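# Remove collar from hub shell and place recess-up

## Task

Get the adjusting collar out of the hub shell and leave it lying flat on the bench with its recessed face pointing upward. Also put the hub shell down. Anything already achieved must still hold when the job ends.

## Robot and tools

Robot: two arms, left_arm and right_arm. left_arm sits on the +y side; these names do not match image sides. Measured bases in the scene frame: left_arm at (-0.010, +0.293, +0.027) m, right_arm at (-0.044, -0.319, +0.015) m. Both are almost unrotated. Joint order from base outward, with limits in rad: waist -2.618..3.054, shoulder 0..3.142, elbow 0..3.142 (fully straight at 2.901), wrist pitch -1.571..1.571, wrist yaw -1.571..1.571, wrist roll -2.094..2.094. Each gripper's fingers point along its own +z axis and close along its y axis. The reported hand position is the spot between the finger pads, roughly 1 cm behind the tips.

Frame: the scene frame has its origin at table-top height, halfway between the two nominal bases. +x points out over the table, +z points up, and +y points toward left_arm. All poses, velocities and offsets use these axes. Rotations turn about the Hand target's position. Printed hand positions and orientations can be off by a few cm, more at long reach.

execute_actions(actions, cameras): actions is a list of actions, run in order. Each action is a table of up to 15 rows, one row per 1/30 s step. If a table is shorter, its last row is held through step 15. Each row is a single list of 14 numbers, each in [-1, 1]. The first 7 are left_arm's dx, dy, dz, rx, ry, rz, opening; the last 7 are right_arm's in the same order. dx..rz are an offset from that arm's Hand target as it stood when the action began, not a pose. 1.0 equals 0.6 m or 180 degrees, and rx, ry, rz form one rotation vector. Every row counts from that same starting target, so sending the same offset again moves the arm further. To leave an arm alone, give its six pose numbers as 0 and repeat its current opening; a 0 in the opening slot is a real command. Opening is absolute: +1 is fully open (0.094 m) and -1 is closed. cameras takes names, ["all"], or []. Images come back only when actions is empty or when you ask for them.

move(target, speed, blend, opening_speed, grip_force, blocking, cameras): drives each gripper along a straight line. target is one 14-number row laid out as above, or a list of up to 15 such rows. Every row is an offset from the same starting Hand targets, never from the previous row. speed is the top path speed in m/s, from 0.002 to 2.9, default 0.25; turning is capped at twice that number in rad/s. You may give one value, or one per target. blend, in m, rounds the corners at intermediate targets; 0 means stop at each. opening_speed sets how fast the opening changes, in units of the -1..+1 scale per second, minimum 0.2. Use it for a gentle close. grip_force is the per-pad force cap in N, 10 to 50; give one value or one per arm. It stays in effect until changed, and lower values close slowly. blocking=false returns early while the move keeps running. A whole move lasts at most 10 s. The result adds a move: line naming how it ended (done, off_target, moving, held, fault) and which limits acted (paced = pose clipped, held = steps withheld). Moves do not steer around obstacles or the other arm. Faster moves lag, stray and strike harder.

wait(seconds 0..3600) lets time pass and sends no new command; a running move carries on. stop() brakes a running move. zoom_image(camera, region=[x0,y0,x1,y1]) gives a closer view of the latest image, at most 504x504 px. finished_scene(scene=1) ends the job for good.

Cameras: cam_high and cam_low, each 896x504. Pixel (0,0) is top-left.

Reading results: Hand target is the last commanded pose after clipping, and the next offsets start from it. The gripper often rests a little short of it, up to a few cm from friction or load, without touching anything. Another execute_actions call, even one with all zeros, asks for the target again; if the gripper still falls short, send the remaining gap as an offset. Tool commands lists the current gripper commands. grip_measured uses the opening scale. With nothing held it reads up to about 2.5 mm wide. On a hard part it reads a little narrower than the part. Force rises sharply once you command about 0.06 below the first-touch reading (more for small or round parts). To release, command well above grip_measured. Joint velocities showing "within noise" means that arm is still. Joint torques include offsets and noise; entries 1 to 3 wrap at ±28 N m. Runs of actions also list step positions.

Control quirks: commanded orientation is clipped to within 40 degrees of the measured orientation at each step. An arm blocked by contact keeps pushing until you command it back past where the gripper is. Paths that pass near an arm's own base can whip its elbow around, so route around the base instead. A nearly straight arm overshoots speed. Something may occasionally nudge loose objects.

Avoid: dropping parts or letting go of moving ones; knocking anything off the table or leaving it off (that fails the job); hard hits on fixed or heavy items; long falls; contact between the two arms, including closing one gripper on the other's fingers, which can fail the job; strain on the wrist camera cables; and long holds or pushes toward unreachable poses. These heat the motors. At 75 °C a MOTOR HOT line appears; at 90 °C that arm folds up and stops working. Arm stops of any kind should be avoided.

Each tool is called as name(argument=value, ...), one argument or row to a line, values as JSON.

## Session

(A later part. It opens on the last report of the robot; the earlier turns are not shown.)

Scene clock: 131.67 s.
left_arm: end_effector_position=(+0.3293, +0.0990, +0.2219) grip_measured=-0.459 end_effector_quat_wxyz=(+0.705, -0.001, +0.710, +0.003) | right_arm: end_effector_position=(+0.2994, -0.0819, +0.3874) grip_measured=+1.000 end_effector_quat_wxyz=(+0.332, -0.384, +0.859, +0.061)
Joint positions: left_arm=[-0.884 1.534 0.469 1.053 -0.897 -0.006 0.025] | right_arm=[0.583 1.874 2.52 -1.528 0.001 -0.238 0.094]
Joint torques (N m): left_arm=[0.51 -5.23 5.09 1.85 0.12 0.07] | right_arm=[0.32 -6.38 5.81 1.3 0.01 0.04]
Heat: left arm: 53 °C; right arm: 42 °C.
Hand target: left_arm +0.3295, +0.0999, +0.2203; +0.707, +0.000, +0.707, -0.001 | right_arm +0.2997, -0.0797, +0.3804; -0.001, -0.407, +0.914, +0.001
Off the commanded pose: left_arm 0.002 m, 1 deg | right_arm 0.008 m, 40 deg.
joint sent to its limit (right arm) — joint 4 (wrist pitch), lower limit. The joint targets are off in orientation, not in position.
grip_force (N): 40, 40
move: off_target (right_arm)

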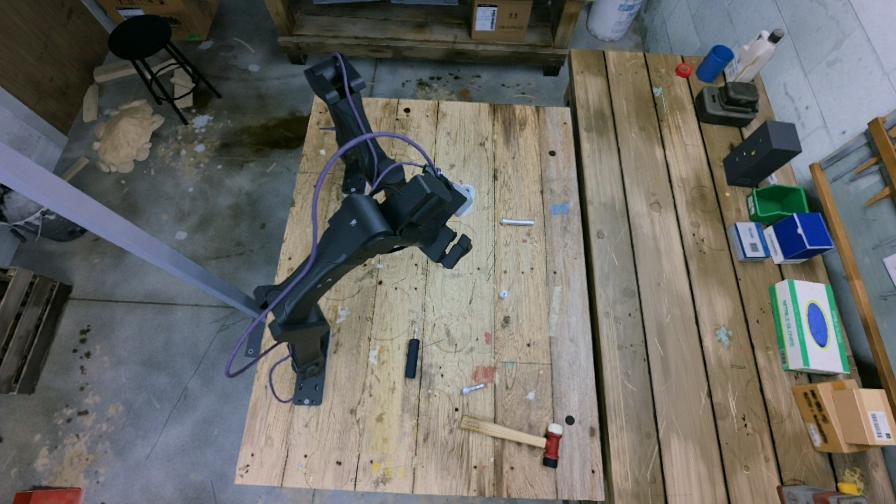

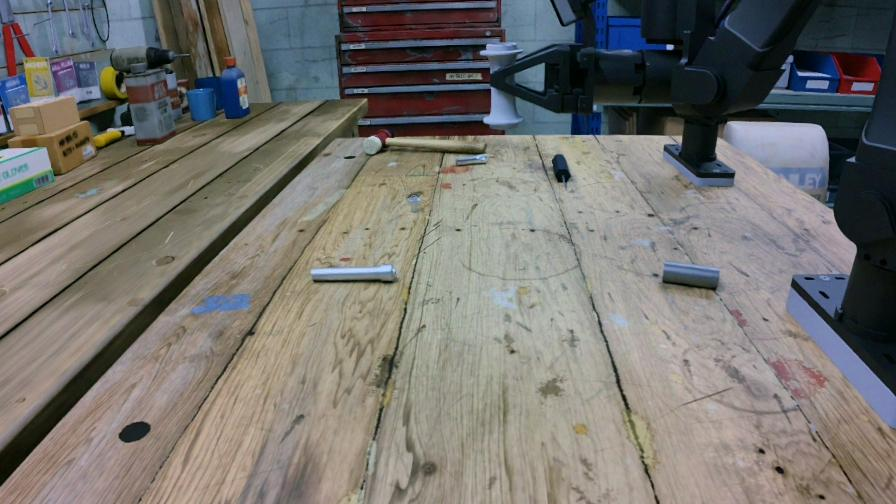

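move(
  target=[0,0,0,0,0,0,-0.9,-0.1,-0.25,-0.1,0,0,0,1],
  speed=0.4,
  cameras=["all"],
)

zoom_image(
  camera="cam_low",
  region=[475, 35, 535, 95],
)

zoom_image(
  camera="cam_low",
  region=[475, 80, 535, 140],
)

zoom_image(
  camera="cam_high",
  region=[435, 165, 495, 225],
)

Scene clock: 139.60 s.
left_arm: end_effector_position=(+0.3293, +0.0990, +0.2221) grip_measured=-0.459 end_effector_quat_wxyz=(+0.705, -0.001, +0.709, +0.003) | right_arm: end_effector_position=(+0.2487, -0.2262, +0.3198) grip_measured=+1.000 end_effector_quat_wxyz=(+0.213, -0.392, +0.895, -0.019)
Joint positions: left_arm=[-0.884 1.534 0.469 1.054 -0.897 -0.006 0.025] | right_arm=[0.279 1.496 1.894 -1.538 -0.01 -0.525 0.094]
Joint torques (N m): left_arm=[0.61 -5.15 5.12 1.81 0.12 0.08] | right_arm=[0.03 -7.6 3.62 0.98 0.04 -0.07]
Heat: left arm: 51 °C; right arm: 41 °C.
Hand target: left_arm +0.3295, +0.0999, +0.2203; +0.707, +0.000, +0.707, -0.001 | right_arm +0.2397, -0.2297, +0.3203; -0.001, -0.407, +0.914, +0.001
Off the commanded pose: left_arm 0.002 m, 1 deg | right_arm 0.010 m, 25 deg.
joint sent to its limit (right arm) — joint 4 (wrist pitch), lower limit. The joint targets are off in orientation, not in position.
grip_force (N): 40, 40
move: off_target (right_arm)

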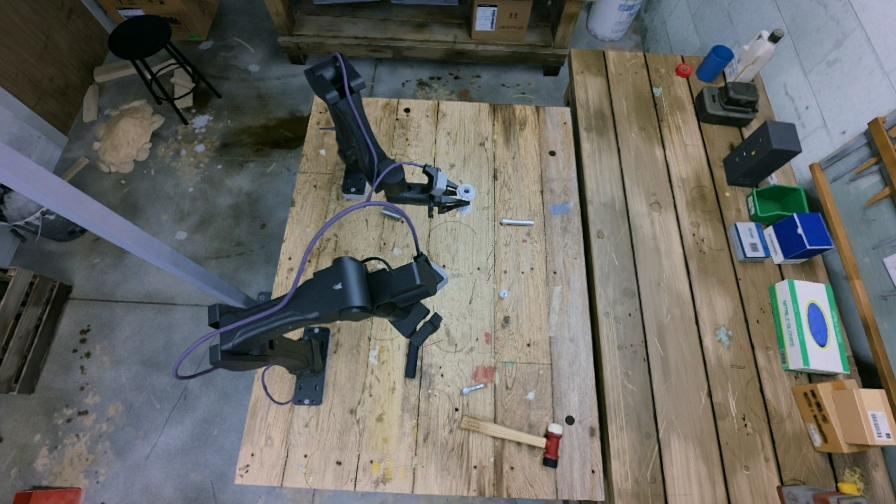

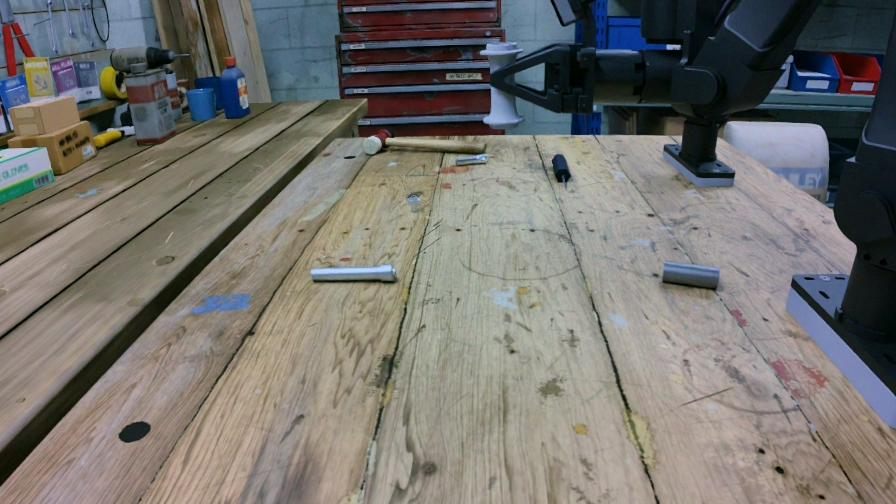

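Scaled by 8.400 from the camera's image (finer frame: 1280x720).

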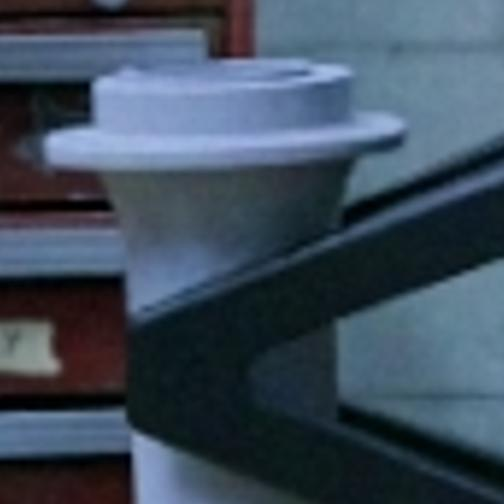

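Scaled by 8.400 from the camera's image (finer frame: 1280x720).

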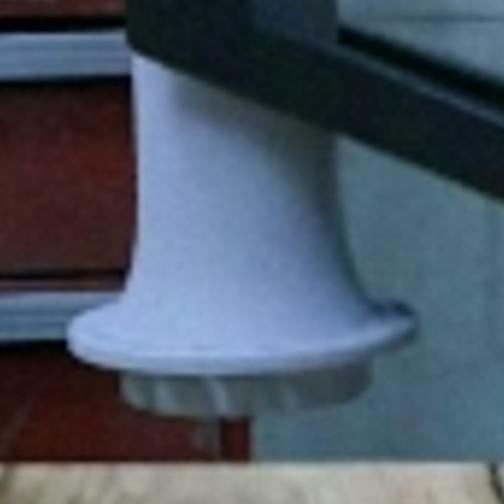

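Scaled by 8.400 from the camera's image (finer frame: 1280x720).

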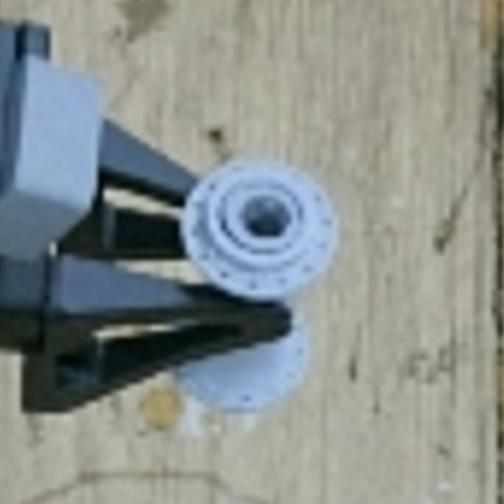

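move(
  target=[
    [-0.03,-0.01,-0.1,-0.308,0.428,0.308,-0.9,-0.1,-0.1,0,0,0,0,1],
    [-0.03,-0.01,-0.23,-0.308,0.428,0.308,-0.9,-0.1,-0.1,0,0,0,0,1],
    [-0.03,-0.01,-0.341,-0.308,0.428,0.308,-0.9,-0.1,-0.1,0,0,0,0,1],
  ],
  speed=[0.4,0.25,0.06],
  blend=[0.03,0.02,0],
  cameras=["all"],
)

zoom_image(
  camera="cam_low",
  region=[430, 110, 610, 290],
)

Scene clock: 163.60 s.
left_arm: end_effector_position=(+0.3151, +0.0913, +0.0242) grip_measured=-0.459 end_effector_quat_wxyz=(+0.005, -0.579, +0.815, -0.010) | right_arm: end_effector_position=(+0.1872, -0.2869, +0.3235) grip_measured=+1.000 end_effector_quat_wxyz=(+0.239, -0.392, +0.886, -0.067)
Joint positions: left_arm=[-0.552 2.071 1.415 -0.891 -0.001 -1.794 0.025] | right_arm=[0.111 1.19 1.659 -1.538 -0.005 -0.701 0.094]
Joint torques (N m): left_arm=[0.09 -9.84 5.22 0.18 0.03 -0.09] | right_arm=[-0.47 -3.26 3.47 1.11 0.06 -0.08]
Heat: left arm: 49 °C; right arm: 40 °C.
Hand target: left_arm +0.3115, +0.0939, +0.0157; +0.001, -0.584, +0.812, +0.000 | right_arm +0.1797, -0.2897, +0.3203; -0.001, -0.407, +0.914, +0.001
Off the commanded pose: left_arm 0.010 m, 1 deg | right_arm 0.009 m, 29 deg.
joint sent to its limit (right arm) — joint 4 (wrist pitch), lower limit. The joint targets are off in orientation, not in position.
grip_force (N): 40, 40
move: off_target (right_arm)

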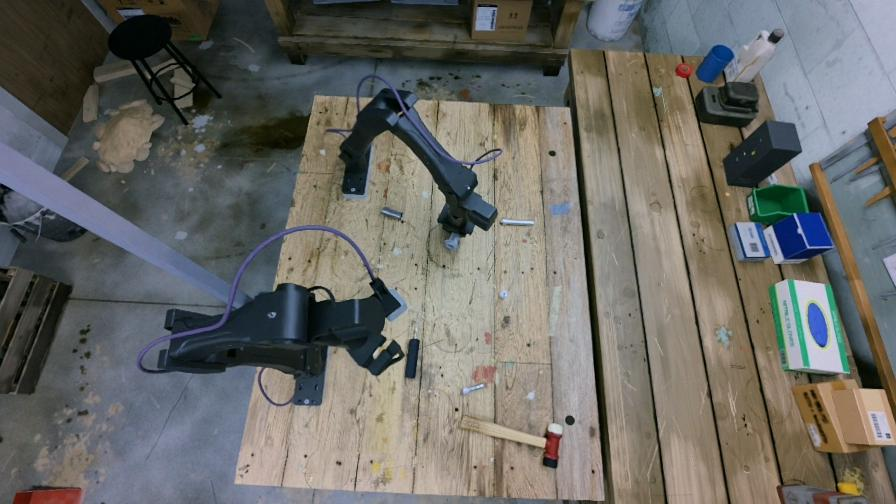

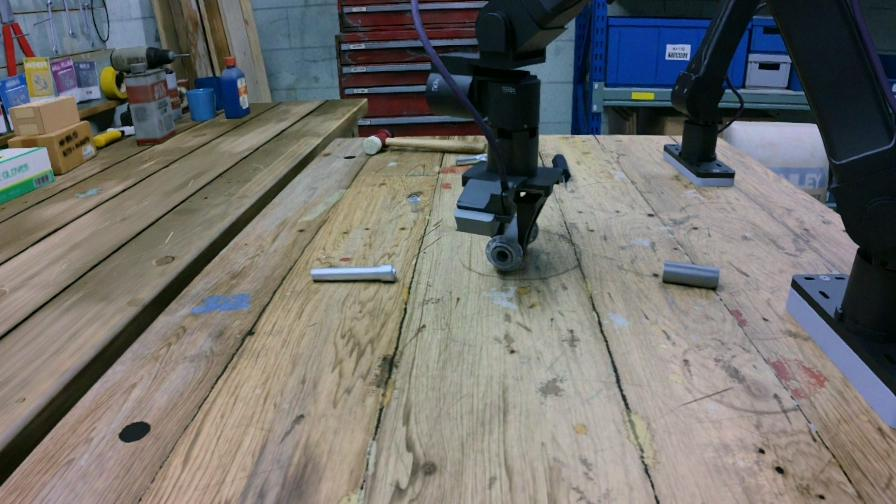

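Scaled by 2.800 from the camera's image (finer frame: 1280x720).

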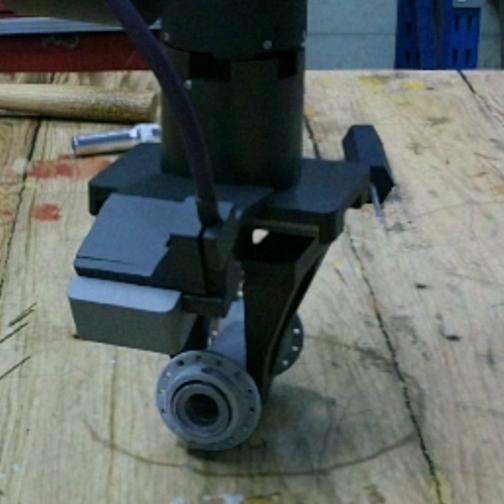

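move(
  target=[
    [0,0,0,0,0,0,0.5,0,0,0,0,0,0,1],
    [0,0,0.15,0,0,0,0.5,0,0,0,0,0,0,1],
    [-0.005,-0.016,0.15,0,0,-0.5,0.5,0,0,0,0,0,0,1],
    [-0.005,-0.016,0.13,0,0,-0.999,0.5,0,0,0,0,0,0,1],
    [-0.005,-0.016,-0.008,0,0,-0.999,0.5,0,0,0,0,0,0,1],
  ],
  speed=[0.2,0.2,0.7,0.7,0.12],
  blend=[0,0,0.02,0,0],
  cameras=["all"],
)

zoom_image(
  camera="cam_low",
  region=[430, 110, 610, 290],
)

Scene clock: 175.67 s.
left_arm: end_effector_position=(+0.3126, +0.0832, +0.0207) grip_measured=+0.497 end_effector_quat_wxyz=(+0.007, +0.808, +0.589, +0.010) | right_arm: end_effector_position=(+0.1872, -0.2869, +0.3235) grip_measured=+1.000 end_effector_quat_wxyz=(+0.239, -0.392, +0.886, -0.067)
Joint positions: left_arm=[-0.579 2.087 1.423 -0.887 -0.013 1.296 0.07] | right_arm=[0.111 1.19 1.659 -1.538 -0.005 -0.701 0.094]
Joint torques (N m): left_arm=[0.35 -9.7 5.24 0.2 0.16 0.11] | right_arm=[-0.46 -3.26 3.47 1.11 0.05 -0.09]
Heat: left arm: 49 °C; right arm: 40 °C.
Hand target: left_arm +0.3085, +0.0842, +0.0110; +0.000, +0.811, +0.586, -0.001 | right_arm +0.1797, -0.2897, +0.3203; -0.001, -0.407, +0.914, +0.001
Off the commanded pose: left_arm 0.011 m, 2 deg | right_arm 0.009 m, 29 deg.
joint sent to its limit (right arm) — joint 4 (wrist pitch), lower limit. The joint targets are off in orientation, not in position.
grip_force (N): 40, 40
move: off_target (left_arm)

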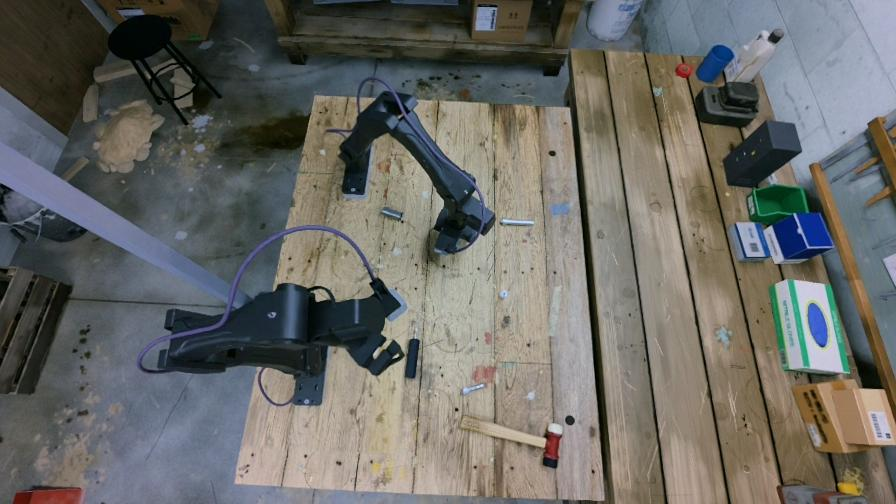

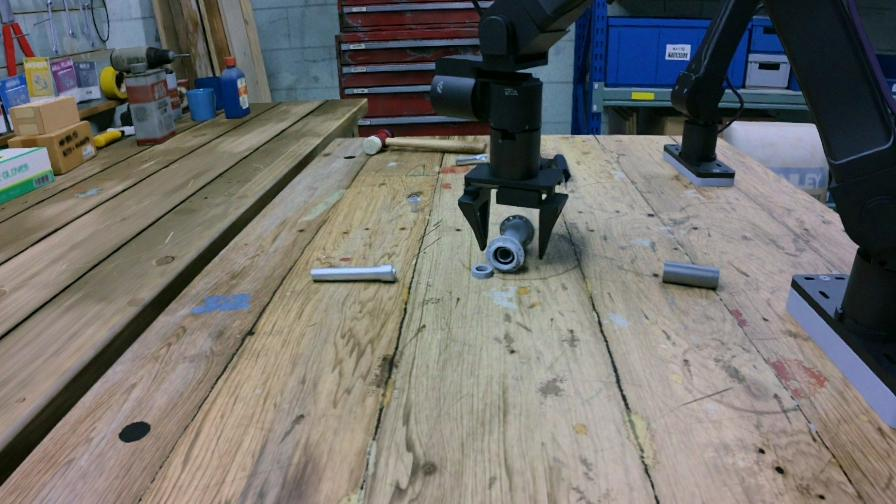

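Scaled by 2.800 from the camera's image (finer frame: 1280x720).

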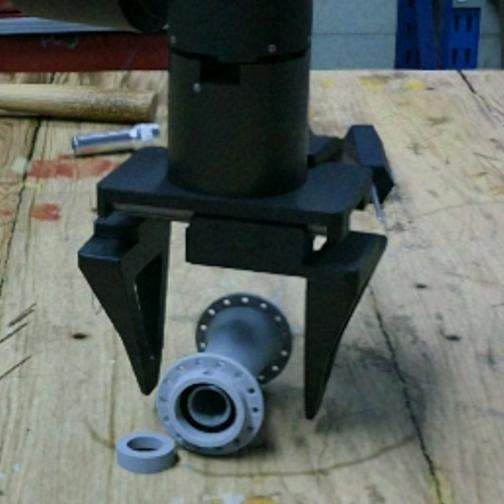

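zoom_image(
  camera="cam_low",
  region=[463, 253, 503, 288],
)

zoom_image(
  camera="cam_high",
  region=[440, 225, 490, 275],
)

Scaled by 12.600 from the camera's image (finer frame: 1280x720).

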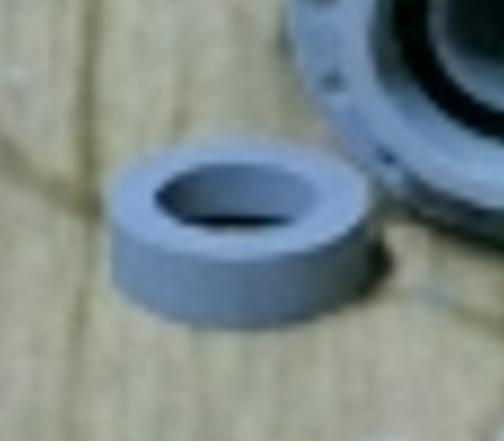

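Scaled by 10.080 from the camera's image (finer frame: 1280x720).

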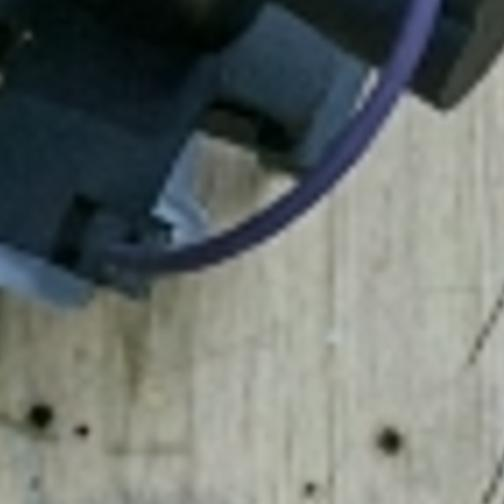

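move(
  target=[
    [0,0,0.2,0,0,0,0.5,0,0,0,0,0,0,1],
    [-0.2,0.15,0.25,0,0,0,0.5,0,0,0,0,0,0,1],
  ],
  speed=[0.2,0.4],
  blend=[0.03,0],
  cameras=["all"],
)

zoom_image(
  camera="cam_low",
  region=[463, 233, 543, 288],
)

zoom_image(
  camera="cam_high",
  region=[440, 215, 480, 255],
)

Scene clock: 184.23 s.
left_arm: end_effector_position=(+0.1967, +0.1705, +0.1634) grip_measured=+0.497 end_effector_quat_wxyz=(+0.009, +0.808, +0.588, +0.011) | right_arm: end_effector_position=(+0.1872, -0.2869, +0.3235) grip_measured=+1.000 end_effector_quat_wxyz=(+0.239, -0.392, +0.886, -0.067)
Joint positions: left_arm=[-0.543 1.427 1.216 -1.335 -0.013 1.334 0.07] | right_arm=[0.111 1.19 1.659 -1.538 -0.005 -0.701 0.094]
Joint torques (N m): left_arm=[0.61 -6.01 5.31 -0.03 0.15 0.19] | right_arm=[-0.47 -3.25 3.47 1.11 0.06 -0.08]
Heat: left arm: 49 °C; right arm: 39 °C.
Hand target: left_arm +0.1885, +0.1742, +0.1609; +0.000, +0.811, +0.586, -0.001 | right_arm +0.1797, -0.2897, +0.3203; -0.001, -0.407, +0.914, +0.001
Off the commanded pose: left_arm 0.009 m, 2 deg | right_arm 0.009 m, 29 deg.
joint sent to its limit (right arm) — joint 4 (wrist pitch), lower limit. The joint targets are off in orientation, not in position.
grip_force (N): 40, 40
move: done

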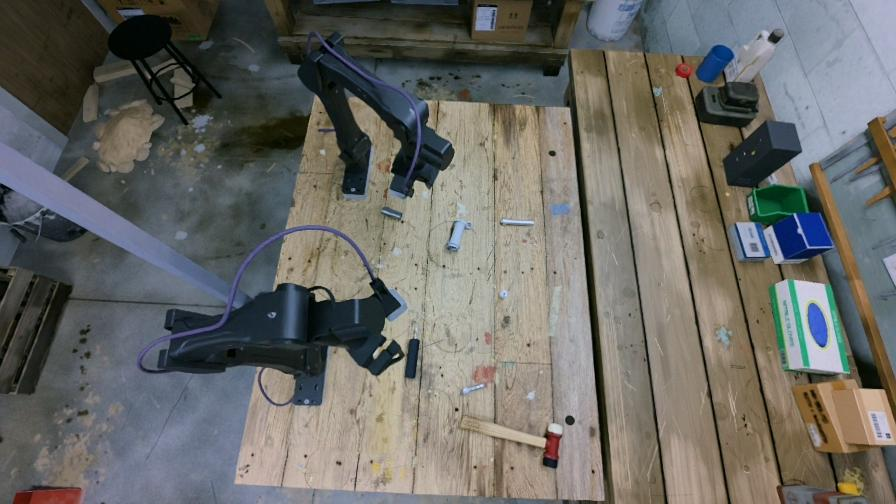

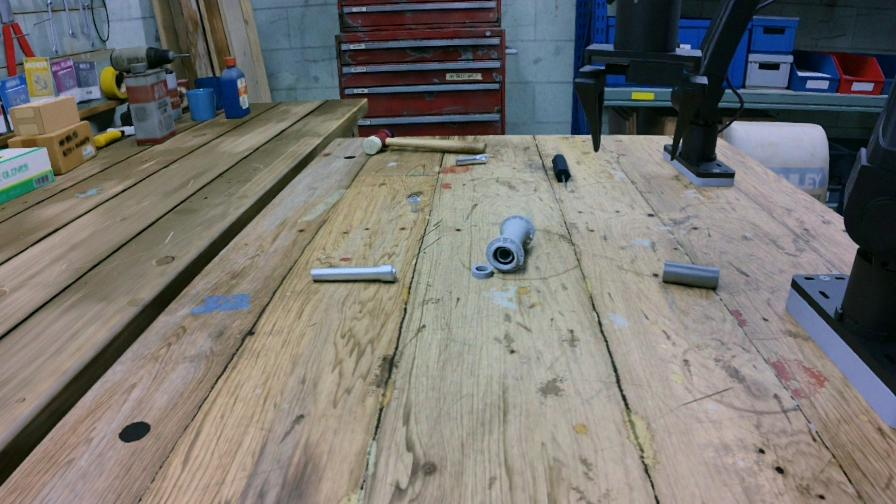

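Scaled by 6.300 from the camera's image (finer frame: 1280x720).

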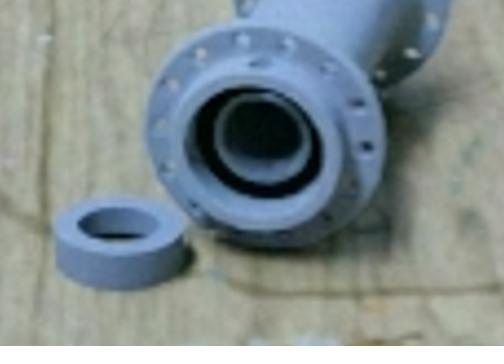

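Scaled by 12.600 from the camera's image (finer frame: 1280x720).

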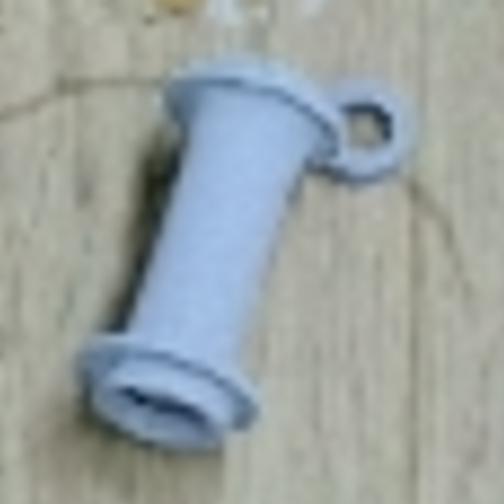

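move(
  target=[0.276,-0.072,-0.177,0,0,0.6,0.35,0,0,0,0,0,0,1],
  speed=0.35,
  cameras=["all"],
)

zoom_image(
  camera="cam_low",
  region=[430, 170, 550, 290],
)

zoom_image(
  camera="cam_high",
  region=[420, 180, 510, 270],
)

Scene clock: 218.07 s.
left_arm: end_effector_position=(+0.3472, +0.1327, +0.0577) grip_measured=+0.353 end_effector_quat_wxyz=(-0.002, +0.010, +1.000, +0.002) | right_arm: end_effector_position=(+0.1872, -0.2869, +0.3235) grip_measured=+1.000 end_effector_quat_wxyz=(+0.239, -0.392, +0.886, -0.067)
Joint positions: left_arm=[-0.419 2.085 1.577 -1.067 -0.001 -0.406 0.064] | right_arm=[0.111 1.19 1.659 -1.538 -0.005 -0.701 0.094]
Joint torques (N m): left_arm=[0.43 -9.73 8.39 0.11 0.03 -0.05] | right_arm=[-0.46 -3.26 3.48 1.11 0.06 -0.08]
Heat: left arm: 48 °C; right arm: 39 °C.
Hand target: left_arm +0.3541, +0.1310, +0.0548; +0.000, +0.003, +1.000, -0.001 | right_arm +0.1797, -0.2897, +0.3203; -0.001, -0.407, +0.914, +0.001
Off the commanded pose: left_arm 0.008 m, 1 deg | right_arm 0.009 m, 29 deg.
joint sent to its limit (right arm) — joint 4 (wrist pitch), lower limit. The joint targets are off in orientation, not in position.
grip_force (N): 40, 40
move: done

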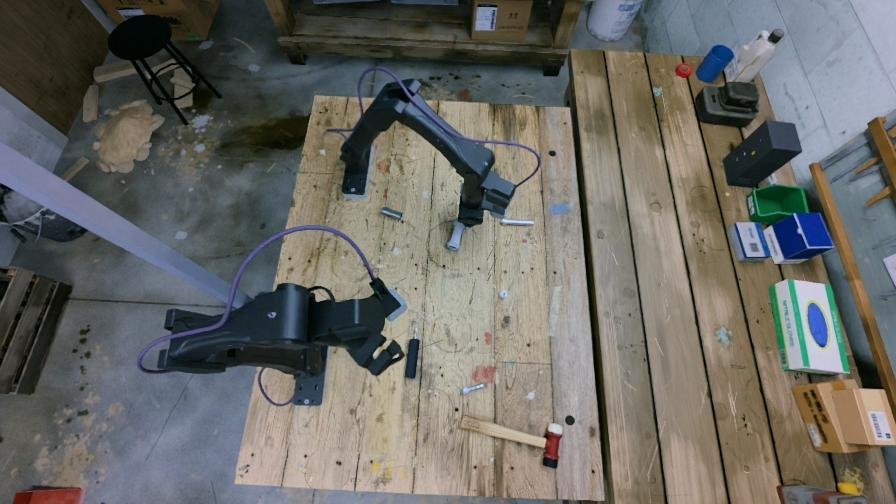

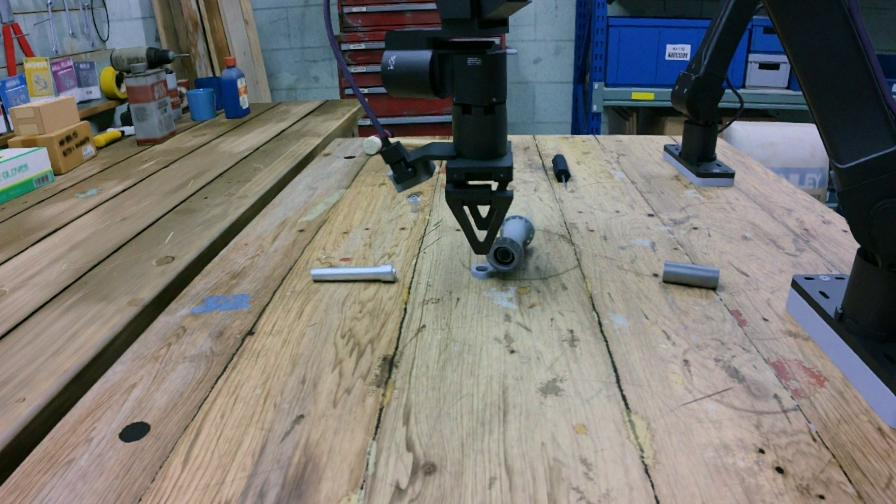

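Scaled by 4.200 from the camera's image (finer frame: 1280x720).

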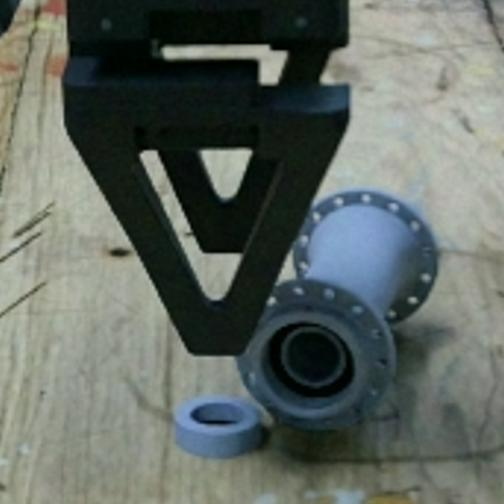

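Scaled by 5.600 from the camera's image (finer frame: 1280x720).

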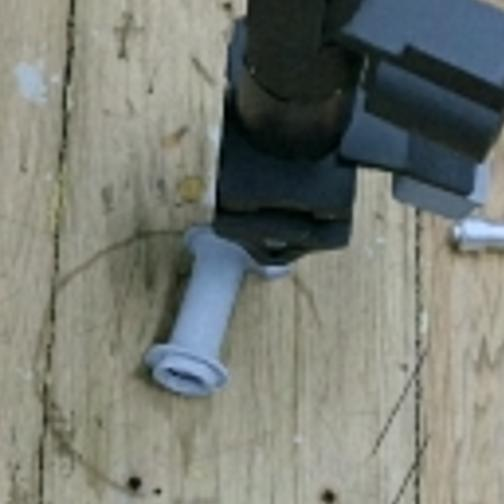

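move(
  target=[
    [0.007,-0.016,-0.02,0,0,0,0.35,0,0,0,0,0,0,1],
    [0.007,-0.016,-0.075,0,0,0,0.35,0,0,0,0,0,0,1],
  ],
  speed=0.1,
  blend=[0.005,0],
  cameras=["all"],
)

zoom_image(
  camera="cam_low",
  region=[450, 210, 540, 300],
)

Scene clock: 225.87 s.
left_arm: end_effector_position=(+0.3619, +0.1225, +0.0210) grip_measured=+0.353 end_effector_quat_wxyz=(+0.009, +0.005, +1.000, -0.003) | right_arm: end_effector_position=(+0.1872, -0.2869, +0.3235) grip_measured=+1.000 end_effector_quat_wxyz=(+0.239, -0.392, +0.886, -0.067)
Joint positions: left_arm=[-0.427 2.174 1.564 -0.942 -0.001 -0.424 0.064] | right_arm=[0.111 1.19 1.659 -1.538 -0.005 -0.701 0.094]
Joint torques (N m): left_arm=[-0.4 -10.54 5.42 0.24 0.04 -0.04] | right_arm=[-0.46 -3.26 3.48 1.11 0.06 -0.09]
Heat: left arm: 49 °C; right arm: 39 °C.
Hand target: left_arm +0.3583, +0.1214, +0.0098; +0.000, +0.003, +1.000, -0.001 | right_arm +0.1797, -0.2897, +0.3203; -0.001, -0.407, +0.914, +0.001
Off the commanded pose: left_arm 0.012 m, 1 deg | right_arm 0.009 m, 29 deg.
joint sent to its limit (right arm) — joint 4 (wrist pitch), lower limit. The joint targets are off in orientation, not in position.
grip_force (N): 40, 40
move: off_target (left_arm)

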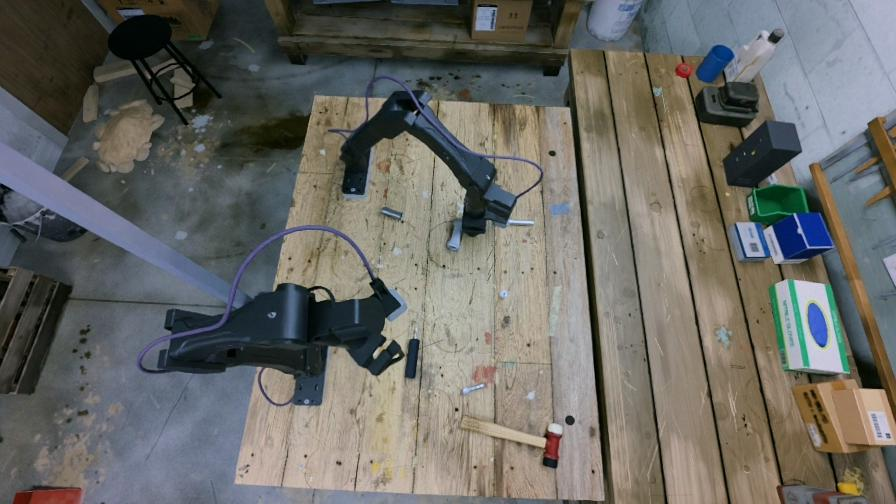

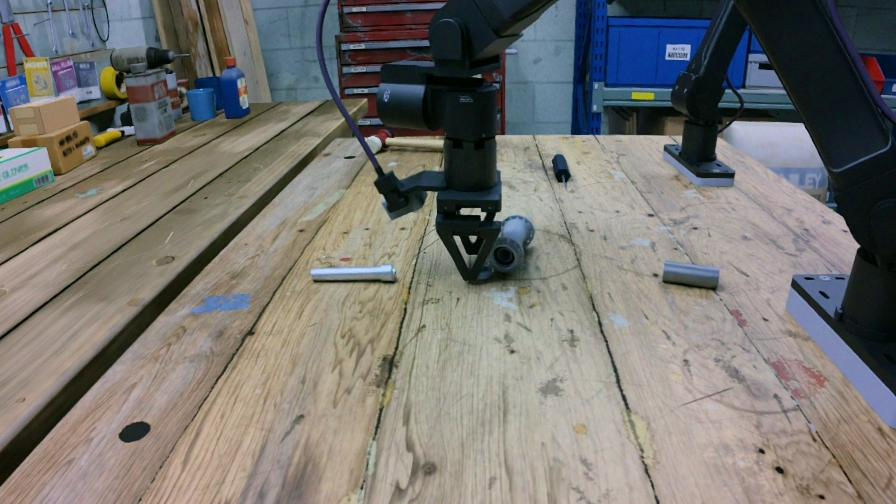

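Scaled by 5.600 from the camera's image (finer frame: 1280x720).

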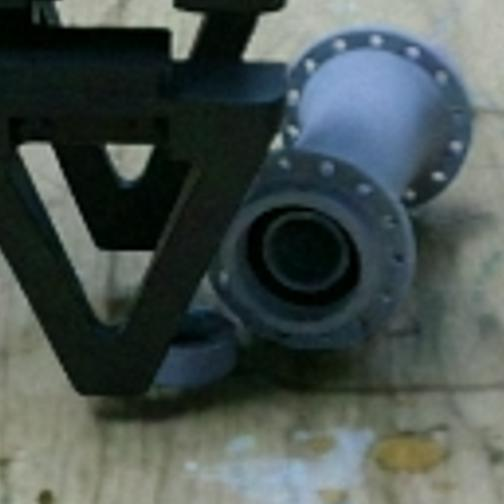

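move(
  target=[-0.026,0,-0.011,0,0,0,0.35,0,0,0,0,0,0,1],
  speed=0.1,
  cameras=["cam_low"],
)

zoom_image(
  camera="cam_low",
  region=[450, 210, 540, 300],
)

Scene clock: 230.30 s.
left_arm: end_effector_position=(+0.3525, +0.1227, +0.0127) grip_measured=+0.352 end_effector_quat_wxyz=(+0.012, +0.005, +1.000, +0.000) | right_arm: end_effector_position=(+0.1872, -0.2869, +0.3235) grip_measured=+1.000 end_effector_quat_wxyz=(+0.239, -0.392, +0.886, -0.067)
Joint positions: left_arm=[-0.44 2.153 1.494 -0.89 -0.011 -0.438 0.064] | right_arm=[0.111 1.19 1.659 -1.538 -0.005 -0.701 0.094]
Joint torques (N m): left_arm=[-0.8 -11.44 3.51 0.29 0.09 -0.14] | right_arm=[-0.47 -3.25 3.47 1.11 0.06 -0.09]
Heat: left arm: 49 °C; right arm: 39 °C.
Hand target: left_arm +0.3427, +0.1214, +0.0031; +0.000, +0.003, +1.000, +0.000 | right_arm +0.1797, -0.2897, +0.3203; -0.001, -0.407, +0.914, +0.001
Off the commanded pose: left_arm 0.014 m, 1 deg | right_arm 0.009 m, 29 deg.
joint sent to its limit (right arm) — joint 4 (wrist pitch), lower limit. The joint targets are off in orientation, not in position.
grip_force (N): 40, 40
move: off_target (left_arm)

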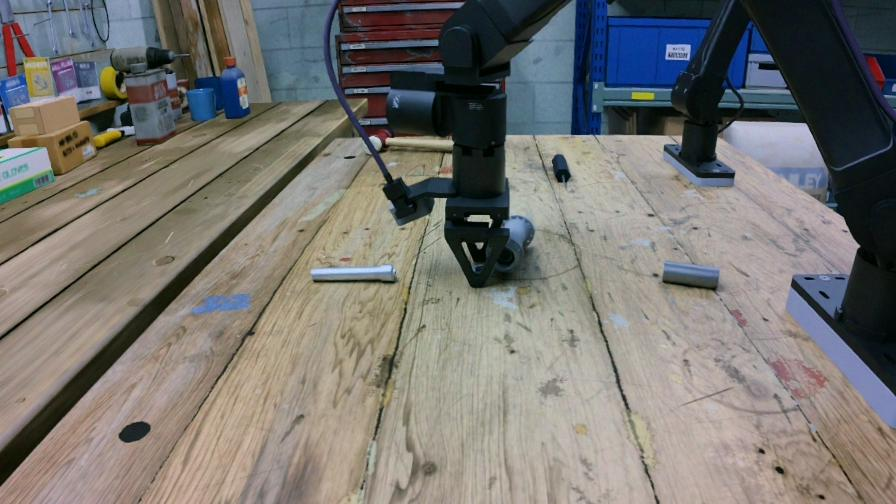

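Scaled by 5.600 from the camera's image (finer frame: 1280x720).

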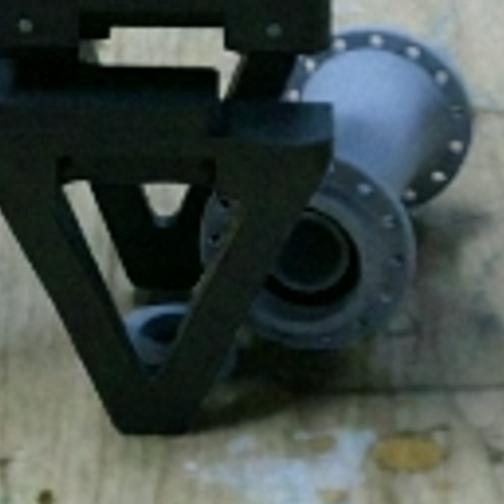

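move(
  target=[
    [-0.007,0,0,0,0,0,0.35,0,0,0,0,0,0,1],
    [-0.007,0,0,0,0,0,-0.9,0,0,0,0,0,0,1],
  ],
  opening_speed=0.7,
  grip_force=30,
)

move(
  target=[0.0,0,0.25,0,0,0,-0.9,0,0,0,0,0,0,1],
  speed=0.2,
  cameras=["all"],
)

zoom_image(
  camera="cam_low",
  region=[400, 80, 540, 300],
)

Scene clock: 237.63 s.
left_arm: end_effector_position=(+0.3515, +0.1244, +0.0125) grip_measured=-0.511 end_effector_quat_wxyz=(+0.019, +0.002, +1.000, +0.004) | right_arm: end_effector_position=(+0.1872, -0.2869, +0.3235) grip_measured=+1.000 end_effector_quat_wxyz=(+0.239, -0.392, +0.886, -0.067)
Joint positions: left_arm=[-0.443 2.14 1.472 -0.873 -0.024 -0.445 0.023] | right_arm=[0.111 1.19 1.659 -1.538 -0.005 -0.701 0.094]
Joint torques (N m): left_arm=[-0.84 -11.54 3.47 0.19 0.27 -0.09] | right_arm=[-0.47 -3.26 3.45 1.11 0.06 -0.09]
Heat: left arm: 48 °C; right arm: 39 °C.
Hand target: left_arm +0.3386, +0.1214, +0.0032; +0.000, +0.003, +1.000, -0.001 | right_arm +0.1797, -0.2897, +0.3203; -0.001, -0.407, +0.914, +0.001
Off the commanded pose: left_arm 0.016 m, 2 deg | right_arm 0.009 m, 29 deg.
joint sent to its limit (right arm) — joint 4 (wrist pitch), lower limit. The joint targets are off in orientation, not in position.
grip_force (N): 30, 30
move: off_target (left_arm); target 2's new opening was sent with left_arm's hand 0.016 m and 2 deg from that target

Scene clock: 239.33 s.
left_arm: end_effector_position=(+0.3376, +0.1256, +0.1464) grip_measured=-0.513 end_effector_quat_wxyz=(-0.004, +0.005, +1.000, +0.005) | right_arm: end_effector_position=(+0.1872, -0.2869, +0.3235) grip_measured=+1.000 end_effector_quat_wxyz=(+0.239, -0.392, +0.886, -0.067)
Joint positions: left_arm=[-0.447 2.032 1.852 -1.403 -0.005 -0.445 0.023] | right_arm=[0.111 1.19 1.659 -1.538 -0.005 -0.701 0.094]
Joint torques (N m): left_arm=[-0.69 -11.3 8.38 -0.09 0.08 -0.06] | right_arm=[-0.46 -3.25 3.47 1.11 0.06 -0.09]
Heat: left arm: 48 °C; right arm: 39 °C.
Hand target: left_arm +0.3385, +0.1215, +0.1532; +0.000, +0.003, +1.000, +0.000 | right_arm +0.1797, -0.2897, +0.3203; -0.001, -0.407, +0.914, +0.001
Off the commanded pose: left_arm 0.008 m, 1 deg | right_arm 0.009 m, 29 deg.
joint sent to its limit (right arm) — joint 4 (wrist pitch), lower limit. The joint targets are off in orientation, not in position.
grip_force (N): 30, 30
move: done

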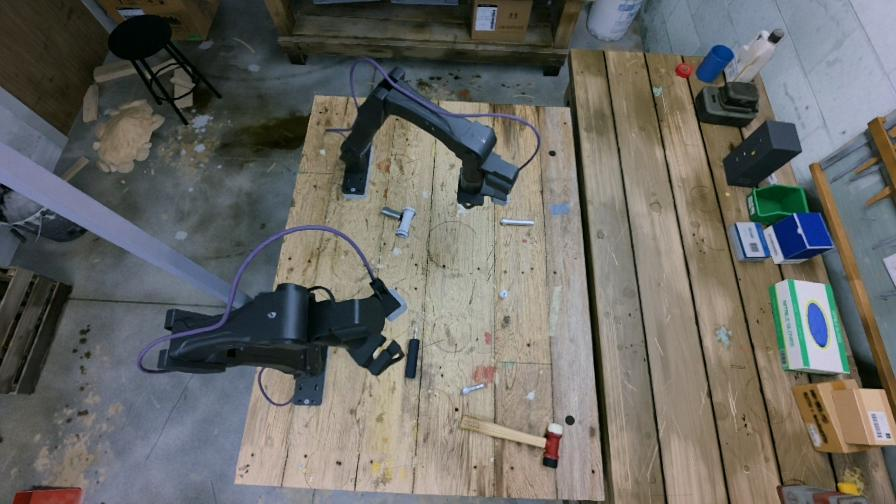

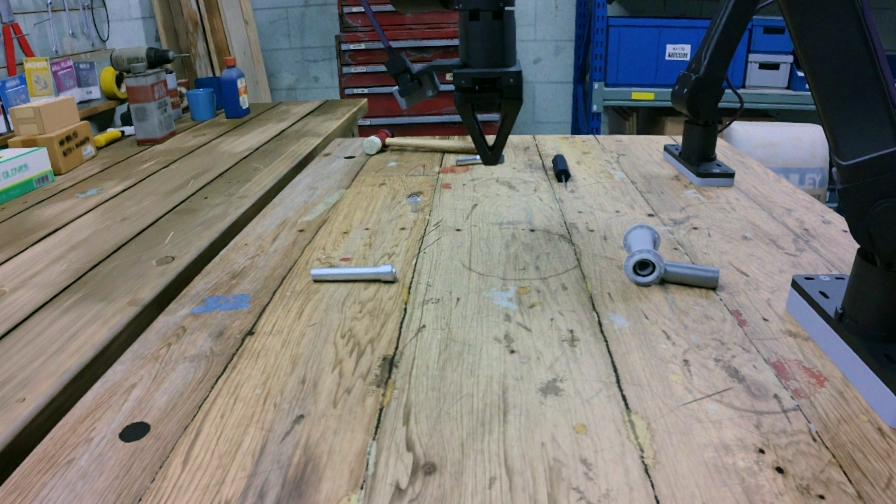

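Scaled by 2.291 from the camera's image (finer frame: 1280x720).

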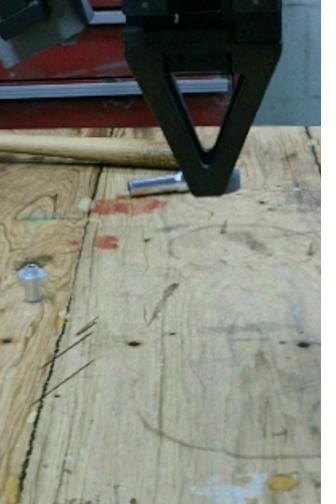

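move(
  target=[0.02,0.25,0.21,0.385,-0.385,0.385,-0.9,0,0,0,0,0,0,1],
  speed=0.4,
  cameras=["all"],
)

zoom_image(
  camera="cam_low",
  region=[430, 20, 550, 140],
)

Scene clock: 250.03 s.
left_arm: end_effector_position=(+0.3529, +0.2670, +0.2681) grip_measured=-0.513 end_effector_quat_wxyz=(+0.546, -0.406, +0.664, +0.310) | right_arm: end_effector_position=(+0.1872, -0.2869, +0.3235) grip_measured=+1.000 end_effector_quat_wxyz=(+0.239, -0.392, +0.886, -0.067)
Joint positions: left_arm=[-0.573 1.889 1.557 -1.565 -1.345 -1.937 0.023] | right_arm=[0.111 1.19 1.659 -1.538 -0.005 -0.701 0.094]
Joint torques (N m): left_arm=[0.42 -11.79 4.97 -0.48 -0.91 -0.15] | right_arm=[-0.46 -3.26 3.47 1.11 0.06 -0.09]
Heat: left arm: 50 °C; right arm: 38 °C.
Hand target: left_arm +0.3505, +0.2714, +0.2791; +0.499, -0.498, +0.501, +0.501 | right_arm +0.1797, -0.2897, +0.3203; -0.001, -0.407, +0.914, +0.001
Off the commanded pose: left_arm 0.012 m, 31 deg | right_arm 0.009 m, 29 deg.
joint sent to its limit (left arm) — joint 4 (wrist pitch), lower limit. The joint targets are off in orientation, not in position.
joint sent to its limit (right arm) — joint 4 (wrist pitch), lower limit. The joint targets are off in orientation, not in position.
grip_force (N): 30, 30
move: off_target (left_arm)

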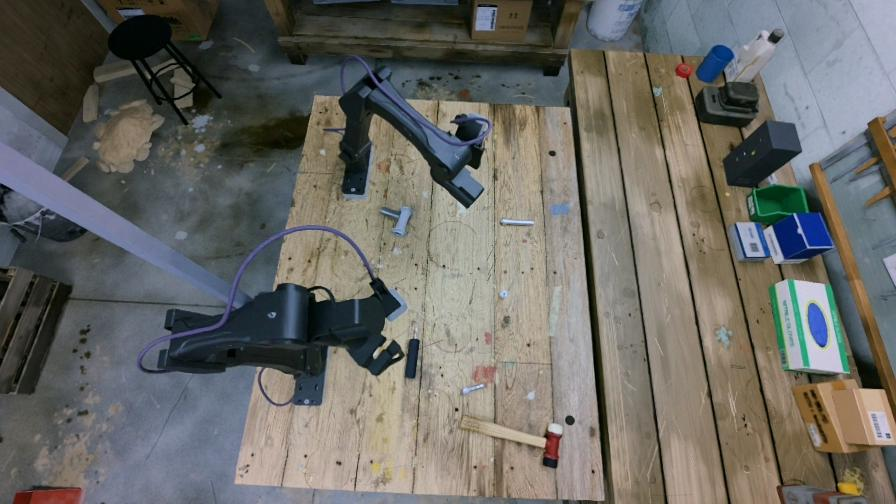

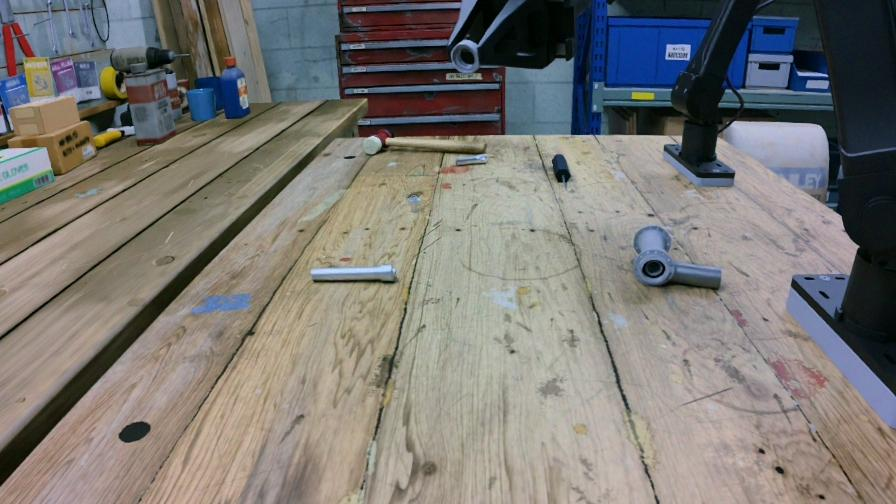

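Scaled by 4.200 from the camera's image (finer frame: 1280x720).

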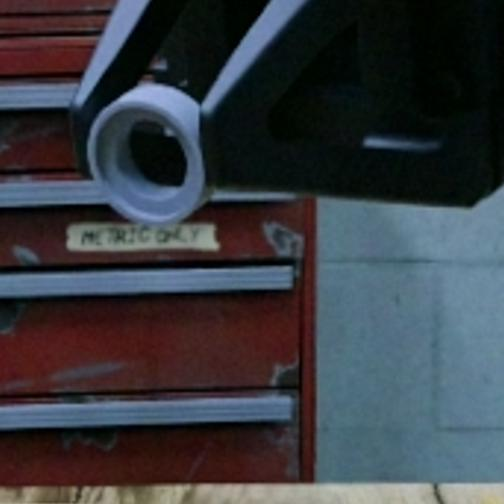

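zoom_image(
  camera="cam_low",
  region=[445, 35, 485, 75],
)

Scaled by 12.600 from the camera's image (finer frame: 1280x720).

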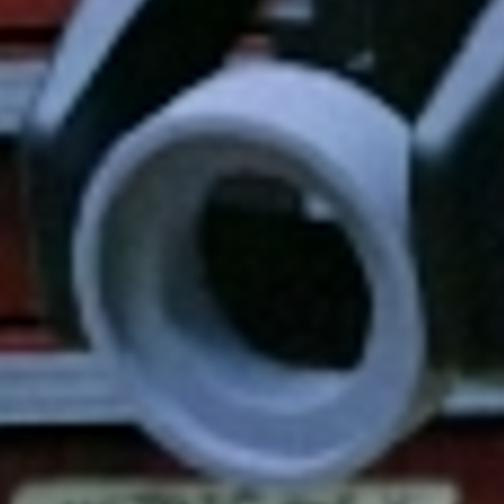

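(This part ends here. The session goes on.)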